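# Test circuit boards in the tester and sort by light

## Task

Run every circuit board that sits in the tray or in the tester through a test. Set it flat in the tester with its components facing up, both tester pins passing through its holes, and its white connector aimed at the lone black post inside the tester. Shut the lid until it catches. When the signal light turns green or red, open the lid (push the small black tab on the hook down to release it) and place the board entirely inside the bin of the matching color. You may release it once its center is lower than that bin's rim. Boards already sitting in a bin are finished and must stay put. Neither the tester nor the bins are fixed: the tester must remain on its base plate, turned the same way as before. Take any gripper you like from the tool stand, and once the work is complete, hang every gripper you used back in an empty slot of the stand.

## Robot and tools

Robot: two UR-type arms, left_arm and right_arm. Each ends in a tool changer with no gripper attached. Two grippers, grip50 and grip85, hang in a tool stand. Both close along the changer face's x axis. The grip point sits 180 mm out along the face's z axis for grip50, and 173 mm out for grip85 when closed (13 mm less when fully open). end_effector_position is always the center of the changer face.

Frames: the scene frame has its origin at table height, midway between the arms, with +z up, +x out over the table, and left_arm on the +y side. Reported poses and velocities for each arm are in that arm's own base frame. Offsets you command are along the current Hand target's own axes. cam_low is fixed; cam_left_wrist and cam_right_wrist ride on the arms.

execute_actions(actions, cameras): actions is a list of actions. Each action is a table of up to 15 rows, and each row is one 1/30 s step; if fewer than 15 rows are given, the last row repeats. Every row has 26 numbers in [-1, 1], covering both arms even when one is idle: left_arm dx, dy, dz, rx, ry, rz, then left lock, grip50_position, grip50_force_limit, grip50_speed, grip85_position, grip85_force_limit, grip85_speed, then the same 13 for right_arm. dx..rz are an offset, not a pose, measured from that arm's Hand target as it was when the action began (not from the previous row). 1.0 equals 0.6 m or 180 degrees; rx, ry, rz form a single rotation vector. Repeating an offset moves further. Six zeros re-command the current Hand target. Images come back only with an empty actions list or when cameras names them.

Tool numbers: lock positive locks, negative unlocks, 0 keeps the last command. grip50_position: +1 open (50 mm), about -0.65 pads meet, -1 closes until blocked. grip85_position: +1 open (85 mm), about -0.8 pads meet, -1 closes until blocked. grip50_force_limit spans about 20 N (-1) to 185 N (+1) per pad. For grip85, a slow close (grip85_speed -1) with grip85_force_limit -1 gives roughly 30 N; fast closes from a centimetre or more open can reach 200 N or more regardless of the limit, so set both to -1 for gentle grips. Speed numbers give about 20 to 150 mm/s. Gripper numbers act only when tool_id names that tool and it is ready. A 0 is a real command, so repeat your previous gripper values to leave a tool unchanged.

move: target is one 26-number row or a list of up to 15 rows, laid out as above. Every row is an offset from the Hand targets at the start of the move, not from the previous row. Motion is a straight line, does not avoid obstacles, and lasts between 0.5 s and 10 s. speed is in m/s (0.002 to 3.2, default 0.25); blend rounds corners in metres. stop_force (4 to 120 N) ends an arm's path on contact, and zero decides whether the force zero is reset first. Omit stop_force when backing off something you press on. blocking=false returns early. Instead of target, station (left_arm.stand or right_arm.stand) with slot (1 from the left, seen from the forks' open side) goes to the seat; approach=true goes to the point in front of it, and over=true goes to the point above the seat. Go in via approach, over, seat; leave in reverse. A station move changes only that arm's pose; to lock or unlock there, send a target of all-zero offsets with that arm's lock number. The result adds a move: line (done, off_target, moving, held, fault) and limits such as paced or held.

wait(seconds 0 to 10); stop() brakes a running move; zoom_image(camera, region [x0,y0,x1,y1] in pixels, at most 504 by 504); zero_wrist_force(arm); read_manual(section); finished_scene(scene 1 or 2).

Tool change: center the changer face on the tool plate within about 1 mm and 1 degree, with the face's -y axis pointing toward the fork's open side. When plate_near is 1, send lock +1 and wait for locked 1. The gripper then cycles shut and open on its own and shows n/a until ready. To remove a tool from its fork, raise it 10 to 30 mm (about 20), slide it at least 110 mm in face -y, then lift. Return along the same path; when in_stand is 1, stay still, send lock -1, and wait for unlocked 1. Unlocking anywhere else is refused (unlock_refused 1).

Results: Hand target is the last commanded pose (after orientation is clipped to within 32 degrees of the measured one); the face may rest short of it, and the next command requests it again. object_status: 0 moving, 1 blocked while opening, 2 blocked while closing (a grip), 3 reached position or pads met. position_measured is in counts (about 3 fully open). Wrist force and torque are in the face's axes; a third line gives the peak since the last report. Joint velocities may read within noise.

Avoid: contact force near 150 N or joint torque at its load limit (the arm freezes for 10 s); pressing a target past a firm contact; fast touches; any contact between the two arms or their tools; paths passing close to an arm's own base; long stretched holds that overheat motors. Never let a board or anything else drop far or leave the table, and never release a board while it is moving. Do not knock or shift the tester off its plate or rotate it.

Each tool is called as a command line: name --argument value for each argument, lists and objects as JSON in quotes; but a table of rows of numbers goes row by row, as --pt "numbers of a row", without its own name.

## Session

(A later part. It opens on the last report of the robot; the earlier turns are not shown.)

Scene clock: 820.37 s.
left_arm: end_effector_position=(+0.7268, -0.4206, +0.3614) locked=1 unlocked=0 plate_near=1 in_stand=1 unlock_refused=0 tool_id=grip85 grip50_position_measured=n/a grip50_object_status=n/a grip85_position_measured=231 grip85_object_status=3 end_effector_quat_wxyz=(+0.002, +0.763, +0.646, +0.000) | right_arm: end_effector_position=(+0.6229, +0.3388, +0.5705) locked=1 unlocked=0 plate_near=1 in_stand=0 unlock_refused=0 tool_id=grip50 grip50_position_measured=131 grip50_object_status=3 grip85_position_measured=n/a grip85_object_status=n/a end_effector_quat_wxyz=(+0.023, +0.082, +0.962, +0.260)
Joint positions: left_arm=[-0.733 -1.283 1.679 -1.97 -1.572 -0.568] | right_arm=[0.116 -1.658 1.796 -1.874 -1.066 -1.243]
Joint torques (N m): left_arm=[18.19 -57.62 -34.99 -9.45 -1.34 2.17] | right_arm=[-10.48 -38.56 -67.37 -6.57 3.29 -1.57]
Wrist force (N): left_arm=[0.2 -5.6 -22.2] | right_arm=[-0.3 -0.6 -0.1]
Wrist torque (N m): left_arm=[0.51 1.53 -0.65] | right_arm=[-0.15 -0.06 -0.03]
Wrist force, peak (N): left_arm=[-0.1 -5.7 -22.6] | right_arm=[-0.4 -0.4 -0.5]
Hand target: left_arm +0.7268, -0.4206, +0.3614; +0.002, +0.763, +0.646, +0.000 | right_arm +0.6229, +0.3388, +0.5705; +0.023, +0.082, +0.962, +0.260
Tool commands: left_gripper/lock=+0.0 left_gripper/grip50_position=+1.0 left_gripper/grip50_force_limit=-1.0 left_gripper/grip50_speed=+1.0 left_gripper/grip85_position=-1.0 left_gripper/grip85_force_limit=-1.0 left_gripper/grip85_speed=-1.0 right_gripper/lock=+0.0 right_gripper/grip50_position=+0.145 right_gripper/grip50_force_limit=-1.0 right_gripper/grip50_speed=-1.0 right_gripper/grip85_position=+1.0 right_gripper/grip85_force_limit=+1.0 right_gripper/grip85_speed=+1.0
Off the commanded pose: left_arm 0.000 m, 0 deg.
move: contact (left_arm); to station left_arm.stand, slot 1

move --target '[0,0,0,0,0,0,-1,1,-1,1,-1,-1,-1,0,0,0,0,0,0,0,0.145,-1,-1,1,1,1]' --speed 0.1

wait --seconds 1

Scene clock: 829.77 s.
left_arm: end_effector_position=(+0.7268, -0.4206, +0.3614) locked=1 unlocked=0 plate_near=1 in_stand=1 unlock_refused=0 tool_id=grip85 grip50_position_measured=n/a grip50_object_status=n/a grip85_position_measured=231 grip85_object_status=3 end_effector_quat_wxyz=(+0.002, +0.763, +0.646, +0.000) | right_arm: end_effector_position=(+0.6229, +0.3388, +0.5705) locked=1 unlocked=0 plate_near=1 in_stand=0 unlock_refused=0 tool_id=grip50 grip50_position_measured=131 grip50_object_status=3 grip85_position_measured=n/a grip85_object_status=n/a end_effector_quat_wxyz=(+0.023, +0.082, +0.962, +0.260)
Joint positions: left_arm=[-0.733 -1.283 1.679 -1.97 -1.572 -0.568] | right_arm=[0.116 -1.658 1.796 -1.874 -1.066 -1.243]
Joint torques (N m): left_arm=[16.58 -61.4 -34.9 -7.51 -1.21 1.92] | right_arm=[-9.9 -40.07 -67.56 -6.45 2.98 -1.54]
Wrist force (N): left_arm=[0.5 -5.8 -8.8] | right_arm=[-0.7 -0.4 -0.3]
Wrist torque (N m): left_arm=[0.51 1.51 -0.65] | right_arm=[-0.14 -0.04 -0.03]
Wrist force, peak (N): left_arm=[0.0 -5.6 -23.0] | right_arm=[-0.6 -0.5 -0.3]
Hand target: left_arm +0.7268, -0.4206, +0.3614; +0.002, +0.763, +0.646, +0.000 | right_arm +0.6229, +0.3388, +0.5705; +0.023, +0.082, +0.962, +0.260
Tool commands: left_gripper/lock=+0.0 left_gripper/grip50_position=+1.0 left_gripper/grip50_force_limit=-1.0 left_gripper/grip50_speed=+1.0 left_gripper/grip85_position=-1.0 left_gripper/grip85_force_limit=-1.0 left_gripper/grip85_speed=-1.0 right_gripper/lock=+0.0 right_gripper/grip50_position=+0.145 right_gripper/grip50_force_limit=-1.0 right_gripper/grip50_speed=-1.0 right_gripper/grip85_position=+1.0 right_gripper/grip85_force_limit=+1.0 right_gripper/grip85_speed=+1.0
Off the commanded pose: left_arm 0.000 m, 0 deg | right_arm 0.000 m, 0 deg.
move: done

Scene clock: 830.77 s.
left_arm: end_effector_position=(+0.7269, -0.4206, +0.3614) locked=0 unlocked=1 plate_near=1 in_stand=1 unlock_refused=0 tool_id=none grip50_position_measured=n/a grip50_object_status=n/a grip85_position_measured=n/a grip85_object_status=n/a end_effector_quat_wxyz=(+0.002, +0.763, +0.646, +0.000) | right_arm: end_effector_position=(+0.6229, +0.3388, +0.5705) locked=1 unlocked=0 plate_near=1 in_stand=0 unlock_refused=0 tool_id=grip50 grip50_position_measured=131 grip50_object_status=3 grip85_position_measured=n/a grip85_object_status=n/a end_effector_quat_wxyz=(+0.023, +0.082, +0.962, +0.260)
Joint positions: left_arm=[-0.733 -1.283 1.679 -1.97 -1.572 -0.568] | right_arm=[0.116 -1.658 1.796 -1.874 -1.066 -1.243]
Joint torques (N m): left_arm=[17.6 -64.85 -36.86 -4.81 -1.15 1.54] | right_arm=[-10.29 -39.94 -67.26 -6.41 2.87 -1.45]
Wrist force (N): left_arm=[-1.1 2.0 -6.8] | right_arm=[-0.5 -0.3 -0.2]
Wrist torque (N m): left_arm=[0.33 0.22 -0.23] | right_arm=[-0.13 -0.05 -0.02]
Wrist force, peak (N): left_arm=[0.0 -3.6 -8.1] | right_arm=[-0.8 -0.6 -0.2]
Hand target: left_arm +0.7268, -0.4206, +0.3614; +0.002, +0.763, +0.646, +0.000 | right_arm +0.6229, +0.3388, +0.5705; +0.023, +0.082, +0.962, +0.260
Tool commands: left_gripper/lock=+0.0 left_gripper/grip50_position=+1.0 left_gripper/grip50_force_limit=-1.0 left_gripper/grip50_speed=+1.0 left_gripper/grip85_position=-1.0 left_gripper/grip85_force_limit=-1.0 left_gripper/grip85_speed=-1.0 right_gripper/lock=+0.0 right_gripper/grip50_position=+0.145 right_gripper/grip50_force_limit=-1.0 right_gripper/grip50_speed=-1.0 right_gripper/grip85_position=+1.0 right_gripper/grip85_force_limit=+1.0 right_gripper/grip85_speed=+1.0
Off the commanded pose: left_arm 0.000 m, 0 deg | right_arm 0.000 m, 0 deg.
wait: 1.00 s; at rest by 0.23 s

move --station "left_arm.stand" --slot 1 --over true --speed 0.1

move --pt "0 0 -0.1 0 0 0 0 1 -1 1 -1 -1 -1 0 0 0 0 0 0 0 0.145 -1 -1 1 1 1" --pt "0 -0.45 -0.15 0 0 0 0 1 -1 1 -1 -1 -1 0 0 0 0 0 0 0 0.145 -1 -1 1 1 1" --speed 0.3 --blend 0.03

Scene clock: 832.87 s.
left_arm: end_effector_position=(+0.7268, -0.4206, +0.3832) locked=0 unlocked=1 plate_near=0 in_stand=0 unlock_refused=0 tool_id=none grip50_position_measured=n/a grip50_object_status=n/a grip85_position_measured=n/a grip85_object_status=n/a end_effector_quat_wxyz=(+0.002, +0.763, +0.646, +0.000) | right_arm: end_effector_position=(+0.6229, +0.3388, +0.5705) locked=1 unlocked=0 plate_near=1 in_stand=0 unlock_refused=0 tool_id=grip50 grip50_position_measured=131 grip50_object_status=3 grip85_position_measured=n/a grip85_object_status=n/a end_effector_quat_wxyz=(+0.023, +0.082, +0.962, +0.260)
Joint positions: left_arm=[-0.733 -1.297 1.655 -1.933 -1.572 -0.568] | right_arm=[0.116 -1.658 1.796 -1.874 -1.066 -1.243]
Joint torques (N m): left_arm=[14.45 -89.53 -63.48 -2.68 -0.27 2.03] | right_arm=[-10.03 -39.7 -67.66 -6.61 2.88 -1.42]
Wrist force (N): left_arm=[-1.4 1.7 3.6] | right_arm=[-0.4 -0.2 -0.1]
Wrist torque (N m): left_arm=[0.10 0.01 -0.24] | right_arm=[-0.12 -0.06 -0.02]
Wrist force, peak (N): left_arm=[-1.6 1.8 -6.8] | right_arm=[-0.6 -0.6 -0.3]
Hand target: left_arm +0.7268, -0.4206, +0.3834; +0.002, +0.763, +0.646, +0.000 | right_arm +0.6229, +0.3388, +0.5705; +0.023, +0.082, +0.962, +0.260
Tool commands: left_gripper/lock=+0.0 left_gripper/grip50_position=+1.0 left_gripper/grip50_force_limit=-1.0 left_gripper/grip50_speed=+1.0 left_gripper/grip85_position=-1.0 left_gripper/grip85_force_limit=-1.0 left_gripper/grip85_speed=-1.0 right_gripper/lock=+0.0 right_gripper/grip50_position=+0.145 right_gripper/grip50_force_limit=-1.0 right_gripper/grip50_speed=-1.0 right_gripper/grip85_position=+1.0 right_gripper/grip85_force_limit=+1.0 right_gripper/grip85_speed=+1.0
Off the commanded pose: left_arm 0.000 m, 0 deg.
move: done; to station left_arm.stand, slot 1, over the seat

Scene clock: 834.70 s.
left_arm: end_effector_position=(+0.4605, -0.3760, +0.4727) locked=0 unlocked=1 plate_near=0 in_stand=0 unlock_refused=0 tool_id=none grip50_position_measured=n/a grip50_object_status=n/a grip85_position_measured=n/a grip85_object_status=n/a end_effector_quat_wxyz=(+0.002, +0.763, +0.646, +0.000) | right_arm: end_effector_position=(+0.6229, +0.3388, +0.5705) locked=1 unlocked=0 plate_near=1 in_stand=0 unlock_refused=0 tool_id=grip50 grip50_position_measured=131 grip50_object_status=3 grip85_position_measured=n/a grip85_object_status=n/a end_effector_quat_wxyz=(+0.023, +0.082, +0.962, +0.260)
Joint positions: left_arm=[-0.982 -1.751 1.97 -1.793 -1.571 -0.817] | right_arm=[0.116 -1.658 1.796 -1.874 -1.066 -1.243]
Joint torques (N m): left_arm=[-21.98 -43.37 -38.82 -3.55 1.5 -3.19] | right_arm=[-10.06 -39.93 -67.45 -6.42 2.68 -1.44]
Wrist force (N): left_arm=[-1.8 1.4 2.9] | right_arm=[-0.6 -0.3 -0.3]
Wrist torque (N m): left_arm=[0.08 0.07 0.02] | right_arm=[-0.13 -0.05 -0.02]
Wrist force, peak (N): left_arm=[-1.7 1.8 7.0] | right_arm=[-0.5 -0.6 0.1]
Hand target: left_arm +0.4603, -0.3760, +0.4727; +0.002, +0.763, +0.646, +0.000 | right_arm +0.6229, +0.3388, +0.5705; +0.023, +0.082, +0.962, +0.260
Off the commanded pose: left_arm 0.000 m, 0 deg | right_arm 0.000 m, 0 deg.
move: done

move --target '[0,-0.3,0,0,0,0,0,1,-1,1,-1,-1,-1,0.0333,0.0763,0.2195,0.1339,-0.1274,0.4714,0,0.145,-1,-1,1,1,1]' --speed 0.3

move --station "right_arm.stand" --slot 2 --approach true --speed 0.2

move --station "right_arm.stand" --slot 2 --over true --speed 0.1

move --station "right_arm.stand" --slot 2 --speed 0.04 --stop_force 25

Scene clock: 841.70 s.
left_arm: end_effector_position=(+0.2828, -0.3465, +0.4723) locked=0 unlocked=1 plate_near=0 in_stand=0 unlock_refused=0 tool_id=none grip50_position_measured=n/a grip50_object_status=n/a grip85_position_measured=n/a grip85_object_status=n/a end_effector_quat_wxyz=(+0.002, +0.763, +0.646, +0.000) | right_arm: end_effector_position=(+0.6213, +0.4466, +0.4798) locked=1 unlocked=0 plate_near=1 in_stand=0 unlock_refused=0 tool_id=grip50 grip50_position_measured=131 grip50_object_status=3 grip85_position_measured=n/a grip85_object_status=n/a end_effector_quat_wxyz=(+0.001, +0.748, +0.664, +0.001)
Joint positions: left_arm=[-1.287 -2.038 2.159 -1.695 -1.57 -1.122] | right_arm=[0.394 -1.462 1.679 -1.791 -1.571 0.512]
Joint torques (N m): left_arm=[-23.92 -25.26 -41.42 -3.05 1.41 -2.49] | right_arm=[9.25 -55.64 -68.14 -4.87 -2.72 2.96]
Wrist force (N): left_arm=[-1.9 2.1 3.5] | right_arm=[-0.2 0.3 -0.2]
Wrist torque (N m): left_arm=[0.14 0.06 0.05] | right_arm=[0.04 -0.04 -0.19]
Wrist force, peak (N): left_arm=[-1.7 2.7 3.6] | right_arm=[-0.8 -0.4 -1.8]
Hand target: left_arm +0.2827, -0.3465, +0.4723; +0.002, +0.763, +0.646, +0.000 | right_arm +0.6213, +0.4466, +0.4798; +0.001, +0.748, +0.664, +0.001
Off the commanded pose: left_arm 0.000 m, 0 deg | right_arm 0.000 m, 0 deg.
move: done

Scene clock: 842.83 s.
left_arm: end_effector_position=(+0.2827, -0.3465, +0.4723) locked=0 unlocked=1 plate_near=0 in_stand=0 unlock_refused=0 tool_id=none grip50_position_measured=n/a grip50_object_status=n/a grip85_position_measured=n/a grip85_object_status=n/a end_effector_quat_wxyz=(+0.002, +0.763, +0.646, +0.000) | right_arm: end_effector_position=(+0.6511, +0.4432, +0.3829) locked=1 unlocked=0 plate_near=1 in_stand=0 unlock_refused=0 tool_id=grip50 grip50_position_measured=131 grip50_object_status=3 grip85_position_measured=n/a grip85_object_status=n/a end_effector_quat_wxyz=(+0.000, +0.748, +0.664, +0.001)
Joint positions: left_arm=[-1.287 -2.038 2.159 -1.695 -1.57 -1.122] | right_arm=[0.374 -1.378 1.759 -1.952 -1.57 0.494]
Joint torques (N m): left_arm=[-23.47 -22.6 -42.21 -3.45 1.56 -2.79] | right_arm=[-9.07 -59.93 -46.55 -9.85 2.58 -1.65]
Wrist force (N): left_arm=[-2.0 2.0 3.2] | right_arm=[-0.1 0.2 -0.3]
Wrist torque (N m): left_arm=[0.12 0.07 0.06] | right_arm=[0.01 -0.03 0.11]
Wrist force, peak (N): left_arm=[-1.7 2.4 3.6] | right_arm=[0.6 -1.4 -4.8]
Hand target: left_arm +0.2827, -0.3465, +0.4723; +0.002, +0.763, +0.646, +0.000 | right_arm +0.6512, +0.4432, +0.3826; +0.000, +0.748, +0.664, +0.001
Tool commands: left_gripper/lock=+0.0 left_gripper/grip50_position=+1.0 left_gripper/grip50_force_limit=-1.0 left_gripper/grip50_speed=+1.0 left_gripper/grip85_position=-1.0 left_gripper/grip85_force_limit=-1.0 left_gripper/grip85_speed=-1.0 right_gripper/lock=+0.0 right_gripper/grip50_position=+0.145 right_gripper/grip50_force_limit=-1.0 right_gripper/grip50_speed=-1.0 right_gripper/grip85_position=+1.0 right_gripper/grip85_force_limit=+1.0 right_gripper/grip85_speed=+1.0
Off the commanded pose: right_arm 0.000 m, 0 deg.
move: done; to station right_arm.stand, slot 2, approach point

Scene clock: 844.80 s.
left_arm: end_effector_position=(+0.2827, -0.3465, +0.4723) locked=0 unlocked=1 plate_near=0 in_stand=0 unlock_refused=0 tool_id=none grip50_position_measured=n/a grip50_object_status=n/a grip85_position_measured=n/a grip85_object_status=n/a end_effector_quat_wxyz=(+0.002, +0.763, +0.646, +0.000) | right_arm: end_effector_position=(+0.7900, +0.4265, +0.3828) locked=1 unlocked=0 plate_near=1 in_stand=0 unlock_refused=0 tool_id=grip50 grip50_position_measured=131 grip50_object_status=3 grip85_position_measured=n/a grip85_object_status=n/a end_effector_quat_wxyz=(+0.000, +0.748, +0.664, +0.001)
Joint positions: left_arm=[-1.287 -2.038 2.159 -1.695 -1.57 -1.122] | right_arm=[0.3 -1.205 1.531 -1.898 -1.57 0.419]
Joint torques (N m): left_arm=[-22.05 -23.66 -41.08 -3.34 1.8 -2.44] | right_arm=[-9.92 -76.46 -65.85 -4.87 -1.11 -1.65]
Wrist force (N): left_arm=[-1.8 2.1 3.8] | right_arm=[0.0 0.3 -0.2]
Wrist torque (N m): left_arm=[0.13 0.05 0.05] | right_arm=[0.00 -0.05 0.11]
Wrist force, peak (N): left_arm=[-2.1 2.0 4.0] | right_arm=[0.2 -2.4 1.0]
Hand target: left_arm +0.2827, -0.3465, +0.4723; +0.002, +0.763, +0.646, +0.000 | right_arm +0.7901, +0.4265, +0.3828; +0.000, +0.748, +0.664, +0.001
Tool commands: left_gripper/lock=+0.0 left_gripper/grip50_position=+1.0 left_gripper/grip50_force_limit=-1.0 left_gripper/grip50_speed=+1.0 left_gripper/grip85_position=-1.0 left_gripper/grip85_force_limit=-1.0 left_gripper/grip85_speed=-1.0 right_gripper/lock=+0.0 right_gripper/grip50_position=+0.145 right_gripper/grip50_force_limit=-1.0 right_gripper/grip50_speed=-1.0 right_gripper/grip85_position=+1.0 right_gripper/grip85_force_limit=+1.0 right_gripper/grip85_speed=+1.0
Off the commanded pose: right_arm 0.000 m, 0 deg.
move: done; to station right_arm.stand, slot 2, over the seat

Scene clock: 846.73 s.
left_arm: end_effector_position=(+0.2827, -0.3465, +0.4723) locked=0 unlocked=1 plate_near=0 in_stand=0 unlock_refused=0 tool_id=none grip50_position_measured=n/a grip50_object_status=n/a grip85_position_measured=n/a grip85_object_status=n/a end_effector_quat_wxyz=(+0.002, +0.763, +0.646, +0.000) | right_arm: end_effector_position=(+0.7902, +0.4265, +0.3608) locked=1 unlocked=0 plate_near=1 in_stand=1 unlock_refused=0 tool_id=grip50 grip50_position_measured=131 grip50_object_status=3 grip85_position_measured=n/a grip85_object_status=n/a end_effector_quat_wxyz=(+0.000, +0.748, +0.664, +0.001)
Joint positions: left_arm=[-1.287 -2.038 2.159 -1.695 -1.57 -1.122] | right_arm=[0.3 -1.193 1.555 -1.934 -1.57 0.419]
Joint torques (N m): left_arm=[-20.8 -21.41 -41.91 -3.48 1.29 -2.41] | right_arm=[-8.8 -57.71 -35.13 -8 -1.19 -0.61]
Wrist force (N): left_arm=[-1.8 2.3 3.4] | right_arm=[-4.1 -4.4 -22.7]
Wrist torque (N m): left_arm=[0.15 0.06 0.06] | right_arm=[0.42 1.08 -0.19]
Wrist force, peak (N): left_arm=[-1.8 2.2 3.8] | right_arm=[-3.8 -4.4 -22.8]
Hand target: left_arm +0.2827, -0.3465, +0.4723; +0.002, +0.763, +0.646, +0.000 | right_arm +0.7902, +0.4265, +0.3608; +0.000, +0.748, +0.664, +0.001
Tool commands: left_gripper/lock=+0.0 left_gripper/grip50_position=+1.0 left_gripper/grip50_force_limit=-1.0 left_gripper/grip50_speed=+1.0 left_gripper/grip85_position=-1.0 left_gripper/grip85_force_limit=-1.0 left_gripper/grip85_speed=-1.0 right_gripper/lock=+0.0 right_gripper/grip50_position=+0.145 right_gripper/grip50_force_limit=-1.0 right_gripper/grip50_speed=-1.0 right_gripper/grip85_position=+1.0 right_gripper/grip85_force_limit=+1.0 right_gripper/grip85_speed=+1.0
Off the commanded pose: right_arm 0.000 m, 0 deg.
move: done; to station right_arm.stand, slot 2

move --target '[0,0,0,0,0,0,0,1,-1,1,-1,-1,-1,0,0,0,0,0,0,-1,0.145,-1,-1,1,1,1]' --speed 0.1

wait --seconds 1 --cameras '["cam_low"]'

Scene clock: 847.77 s.
left_arm: end_effector_position=(+0.2827, -0.3465, +0.4723) locked=0 unlocked=1 plate_near=0 in_stand=0 unlock_refused=0 tool_id=none grip50_position_measured=n/a grip50_object_status=n/a grip85_position_measured=n/a grip85_object_status=n/a end_effector_quat_wxyz=(+0.002, +0.763, +0.646, +0.000) | right_arm: end_effector_position=(+0.7901, +0.4265, +0.3607) locked=1 unlocked=0 plate_near=1 in_stand=1 unlock_refused=0 tool_id=grip50 grip50_position_measured=131 grip50_object_status=3 grip85_position_measured=n/a grip85_object_status=n/a end_effector_quat_wxyz=(+0.000, +0.748, +0.664, +0.001)
Joint positions: left_arm=[-1.287 -2.038 2.159 -1.695 -1.57 -1.122] | right_arm=[0.3 -1.193 1.555 -1.934 -1.57 0.419]
Joint torques (N m): left_arm=[-22.25 -21.63 -40.99 -3.27 1.39 -2.38] | right_arm=[-5.96 -54.74 -32.92 -5.35 -0.95 -0.13]
Wrist force (N): left_arm=[-1.9 2.2 3.4] | right_arm=[-5.5 -6.1 -12.8]
Wrist torque (N m): left_arm=[0.14 0.06 0.05] | right_arm=[0.50 1.23 -0.28]
Wrist force, peak (N): left_arm=[-1.9 2.6 3.8] | right_arm=[-4.1 -4.7 -23.9]
Hand target: left_arm +0.2827, -0.3465, +0.4723; +0.002, +0.763, +0.646, +0.000 | right_arm +0.7902, +0.4265, +0.3608; +0.000, +0.748, +0.664, +0.001
Tool commands: left_gripper/lock=+0.0 left_gripper/grip50_position=+1.0 left_gripper/grip50_force_limit=-1.0 left_gripper/grip50_speed=+1.0 left_gripper/grip85_position=-1.0 left_gripper/grip85_force_limit=-1.0 left_gripper/grip85_speed=-1.0 right_gripper/lock=+0.0 right_gripper/grip50_position=+0.145 right_gripper/grip50_force_limit=-1.0 right_gripper/grip50_speed=-1.0 right_gripper/grip85_position=+1.0 right_gripper/grip85_force_limit=+1.0 right_gripper/grip85_speed=+1.0
Off the commanded pose: left_arm 0.000 m, 0 deg | right_arm 0.000 m, 0 deg.
move: done

Scene clock: 848.77 s.
left_arm: end_effector_position=(+0.2827, -0.3465, +0.4723) locked=0 unlocked=1 plate_near=0 in_stand=0 unlock_refused=0 tool_id=none grip50_position_measured=n/a grip50_object_status=n/a grip85_position_measured=n/a grip85_object_status=n/a end_effector_quat_wxyz=(+0.002, +0.763, +0.646, +0.000) | right_arm: end_effector_position=(+0.7901, +0.4265, +0.3607) locked=0 unlocked=1 plate_near=1 in_stand=1 unlock_refused=0 tool_id=none grip50_position_measured=n/a grip50_object_status=n/a grip85_position_measured=n/a grip85_object_status=n/a end_effector_quat_wxyz=(+0.000, +0.748, +0.664, +0.001)
Joint positions: left_arm=[-1.287 -2.038 2.159 -1.695 -1.57 -1.122] | right_arm=[0.3 -1.193 1.555 -1.934 -1.57 0.419]
Joint torques (N m): left_arm=[-23.6 -22.02 -41.93 -3.71 1.15 -2.49] | right_arm=[-5.35 -71.02 -48 -4.69 -0.71 0.67]
Wrist force (N): left_arm=[-1.6 2.1 3.4] | right_arm=[0.0 0.4 -13.6]
Wrist torque (N m): left_arm=[0.13 0.04 0.06] | right_arm=[0.37 -0.04 0.11]
Wrist force, peak (N): left_arm=[-2.0 2.3 3.4] | right_arm=[-4.8 -5.1 -13.4]
Hand target: left_arm +0.2827, -0.3465, +0.4723; +0.002, +0.763, +0.646, +0.000 | right_arm +0.7902, +0.4265, +0.3608; +0.000, +0.748, +0.664, +0.001
Tool commands: left_gripper/lock=+0.0 left_gripper/grip50_position=+1.0 left_gripper/grip50_force_limit=-1.0 left_gripper/grip50_speed=+1.0 left_gripper/grip85_position=-1.0 left_gripper/grip85_force_limit=-1.0 left_gripper/grip85_speed=-1.0 right_gripper/lock=+0.0 right_gripper/grip50_position=+0.145 right_gripper/grip50_force_limit=-1.0 right_gripper/grip50_speed=-1.0 right_gripper/grip85_position=+1.0 right_gripper/grip85_force_limit=+1.0 right_gripper/grip85_speed=+1.0
Off the commanded pose: left_arm 0.000 m, 0 deg | right_arm 0.000 m, 0 deg.
wait: 1.00 s; at rest by 0.23 s
Images, in order (width x height): cam_low 672x504.

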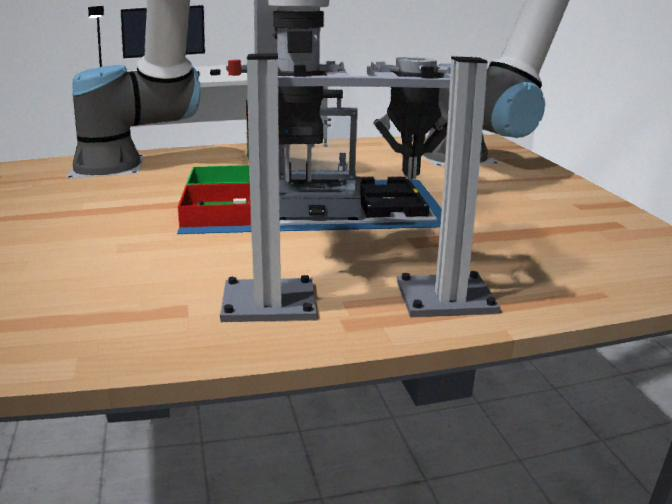

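move --station "right_arm.stand" --slot 2 --over true --speed 0.1 --cameras '["all"]'

Scene clock: 850.13 s.
left_arm: end_effector_position=(+0.2827, -0.3465, +0.4723) locked=0 unlocked=1 plate_near=0 in_stand=0 unlock_refused=0 tool_id=none grip50_position_measured=n/a grip50_object_status=n/a grip85_position_measured=n/a grip85_object_status=n/a end_effector_quat_wxyz=(+0.002, +0.763, +0.646, +0.000) | right_arm: end_effector_position=(+0.7901, +0.4265, +0.3826) locked=0 unlocked=1 plate_near=0 in_stand=0 unlock_refused=0 tool_id=none grip50_position_measured=n/a grip50_object_status=n/a grip85_position_measured=n/a grip85_object_status=n/a end_effector_quat_wxyz=(+0.000, +0.748, +0.664, +0.001)
Joint positions: left_arm=[-1.287 -2.038 2.159 -1.695 -1.57 -1.122] | right_arm=[0.3 -1.205 1.531 -1.898 -1.57 0.419]
Joint torques (N m): left_arm=[-22.14 -20.08 -41.9 -3.6 1.37 -2.57] | right_arm=[-2.36 -85.9 -57.04 -2.66 -0.36 1.85]
Wrist force (N): left_arm=[-2.3 2.2 3.5] | right_arm=[0.0 0.2 -0.2]
Wrist torque (N m): left_arm=[0.14 0.09 0.05] | right_arm=[0.00 -0.05 0.10]
Wrist force, peak (N): left_arm=[-1.8 2.1 3.8] | right_arm=[0.2 0.2 -13.6]
Hand target: left_arm +0.2827, -0.3465, +0.4723; +0.002, +0.763, +0.646, +0.000 | right_arm +0.7901, +0.4265, +0.3828; +0.000, +0.748, +0.664, +0.001
Tool commands: left_gripper/lock=+0.0 left_gripper/grip50_position=+1.0 left_gripper/grip50_force_limit=-1.0 left_gripper/grip50_speed=+1.0 left_gripper/grip85_position=-1.0 left_gripper/grip85_force_limit=-1.0 left_gripper/grip85_speed=-1.0 right_gripper/lock=+0.0 right_gripper/grip50_position=+0.145 right_gripper/grip50_force_limit=-1.0 right_gripper/grip50_speed=-1.0 right_gripper/grip85_position=+1.0 right_gripper/grip85_force_limit=+1.0 right_gripper/grip85_speed=+1.0
Off the commanded pose: right_arm 0.000 m, 0 deg.
move: done; to station right_arm.stand, slot 2, over the seat
camera_calibration:
cam_left_wrist: T_world_to_cam=[[0.175515, 0.984425, 0.0101152, 0.28955], [0.924964, -0.168415, 0.340703, -0.428024], [0.337101, -0.0504425, -0.940116, 0.368302], [0, 0, 0, 1]] pos_world=[0.220931, -0.338548, 0.489147]
cam_right_wrist: T_world_to_cam=[[0.101549, 0.99471, 0.0154738, -0.501492], [0.928276, -0.100337, 0.358101, -0.775466], [0.357759, -0.0220008, -0.933555, 0.12182], [0, 0, 0, 1]] pos_world=[0.72719, 0.423711, 0.399181]

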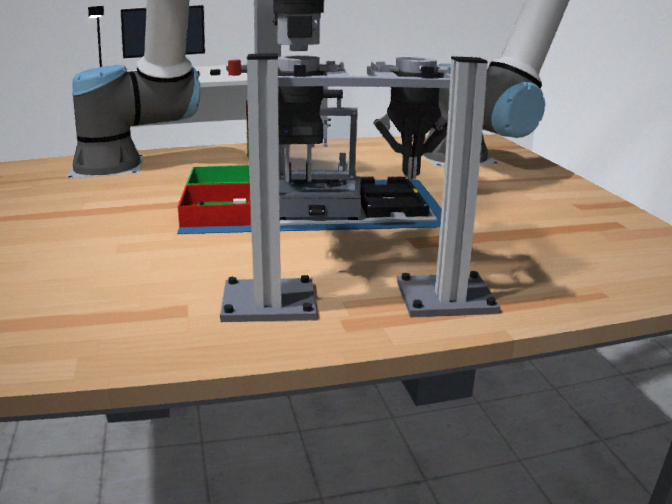

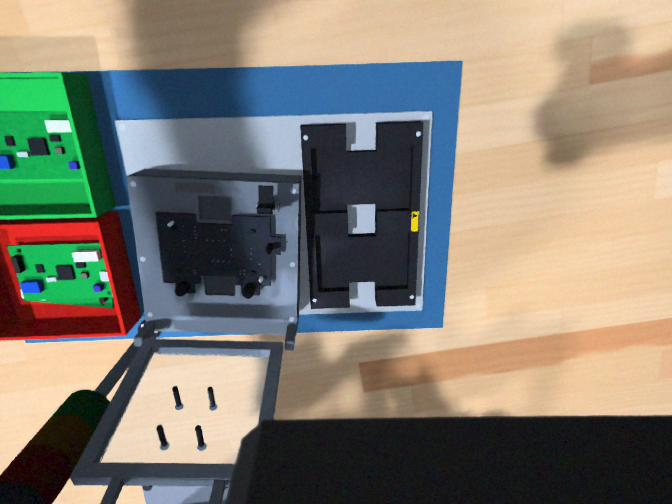

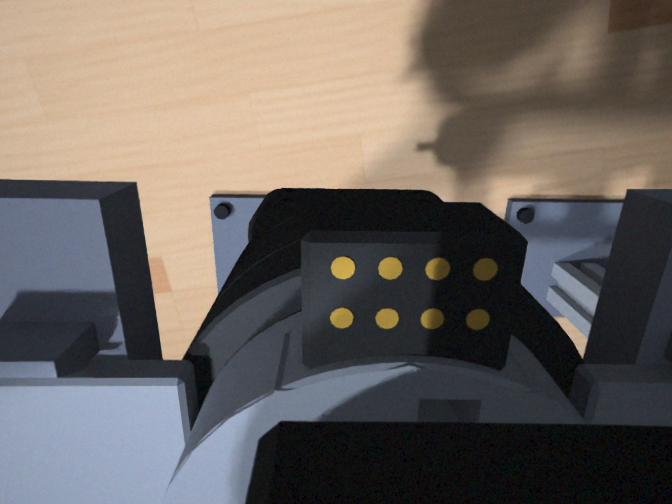

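finished_scene --scene 1

The scene is finished: the task was done.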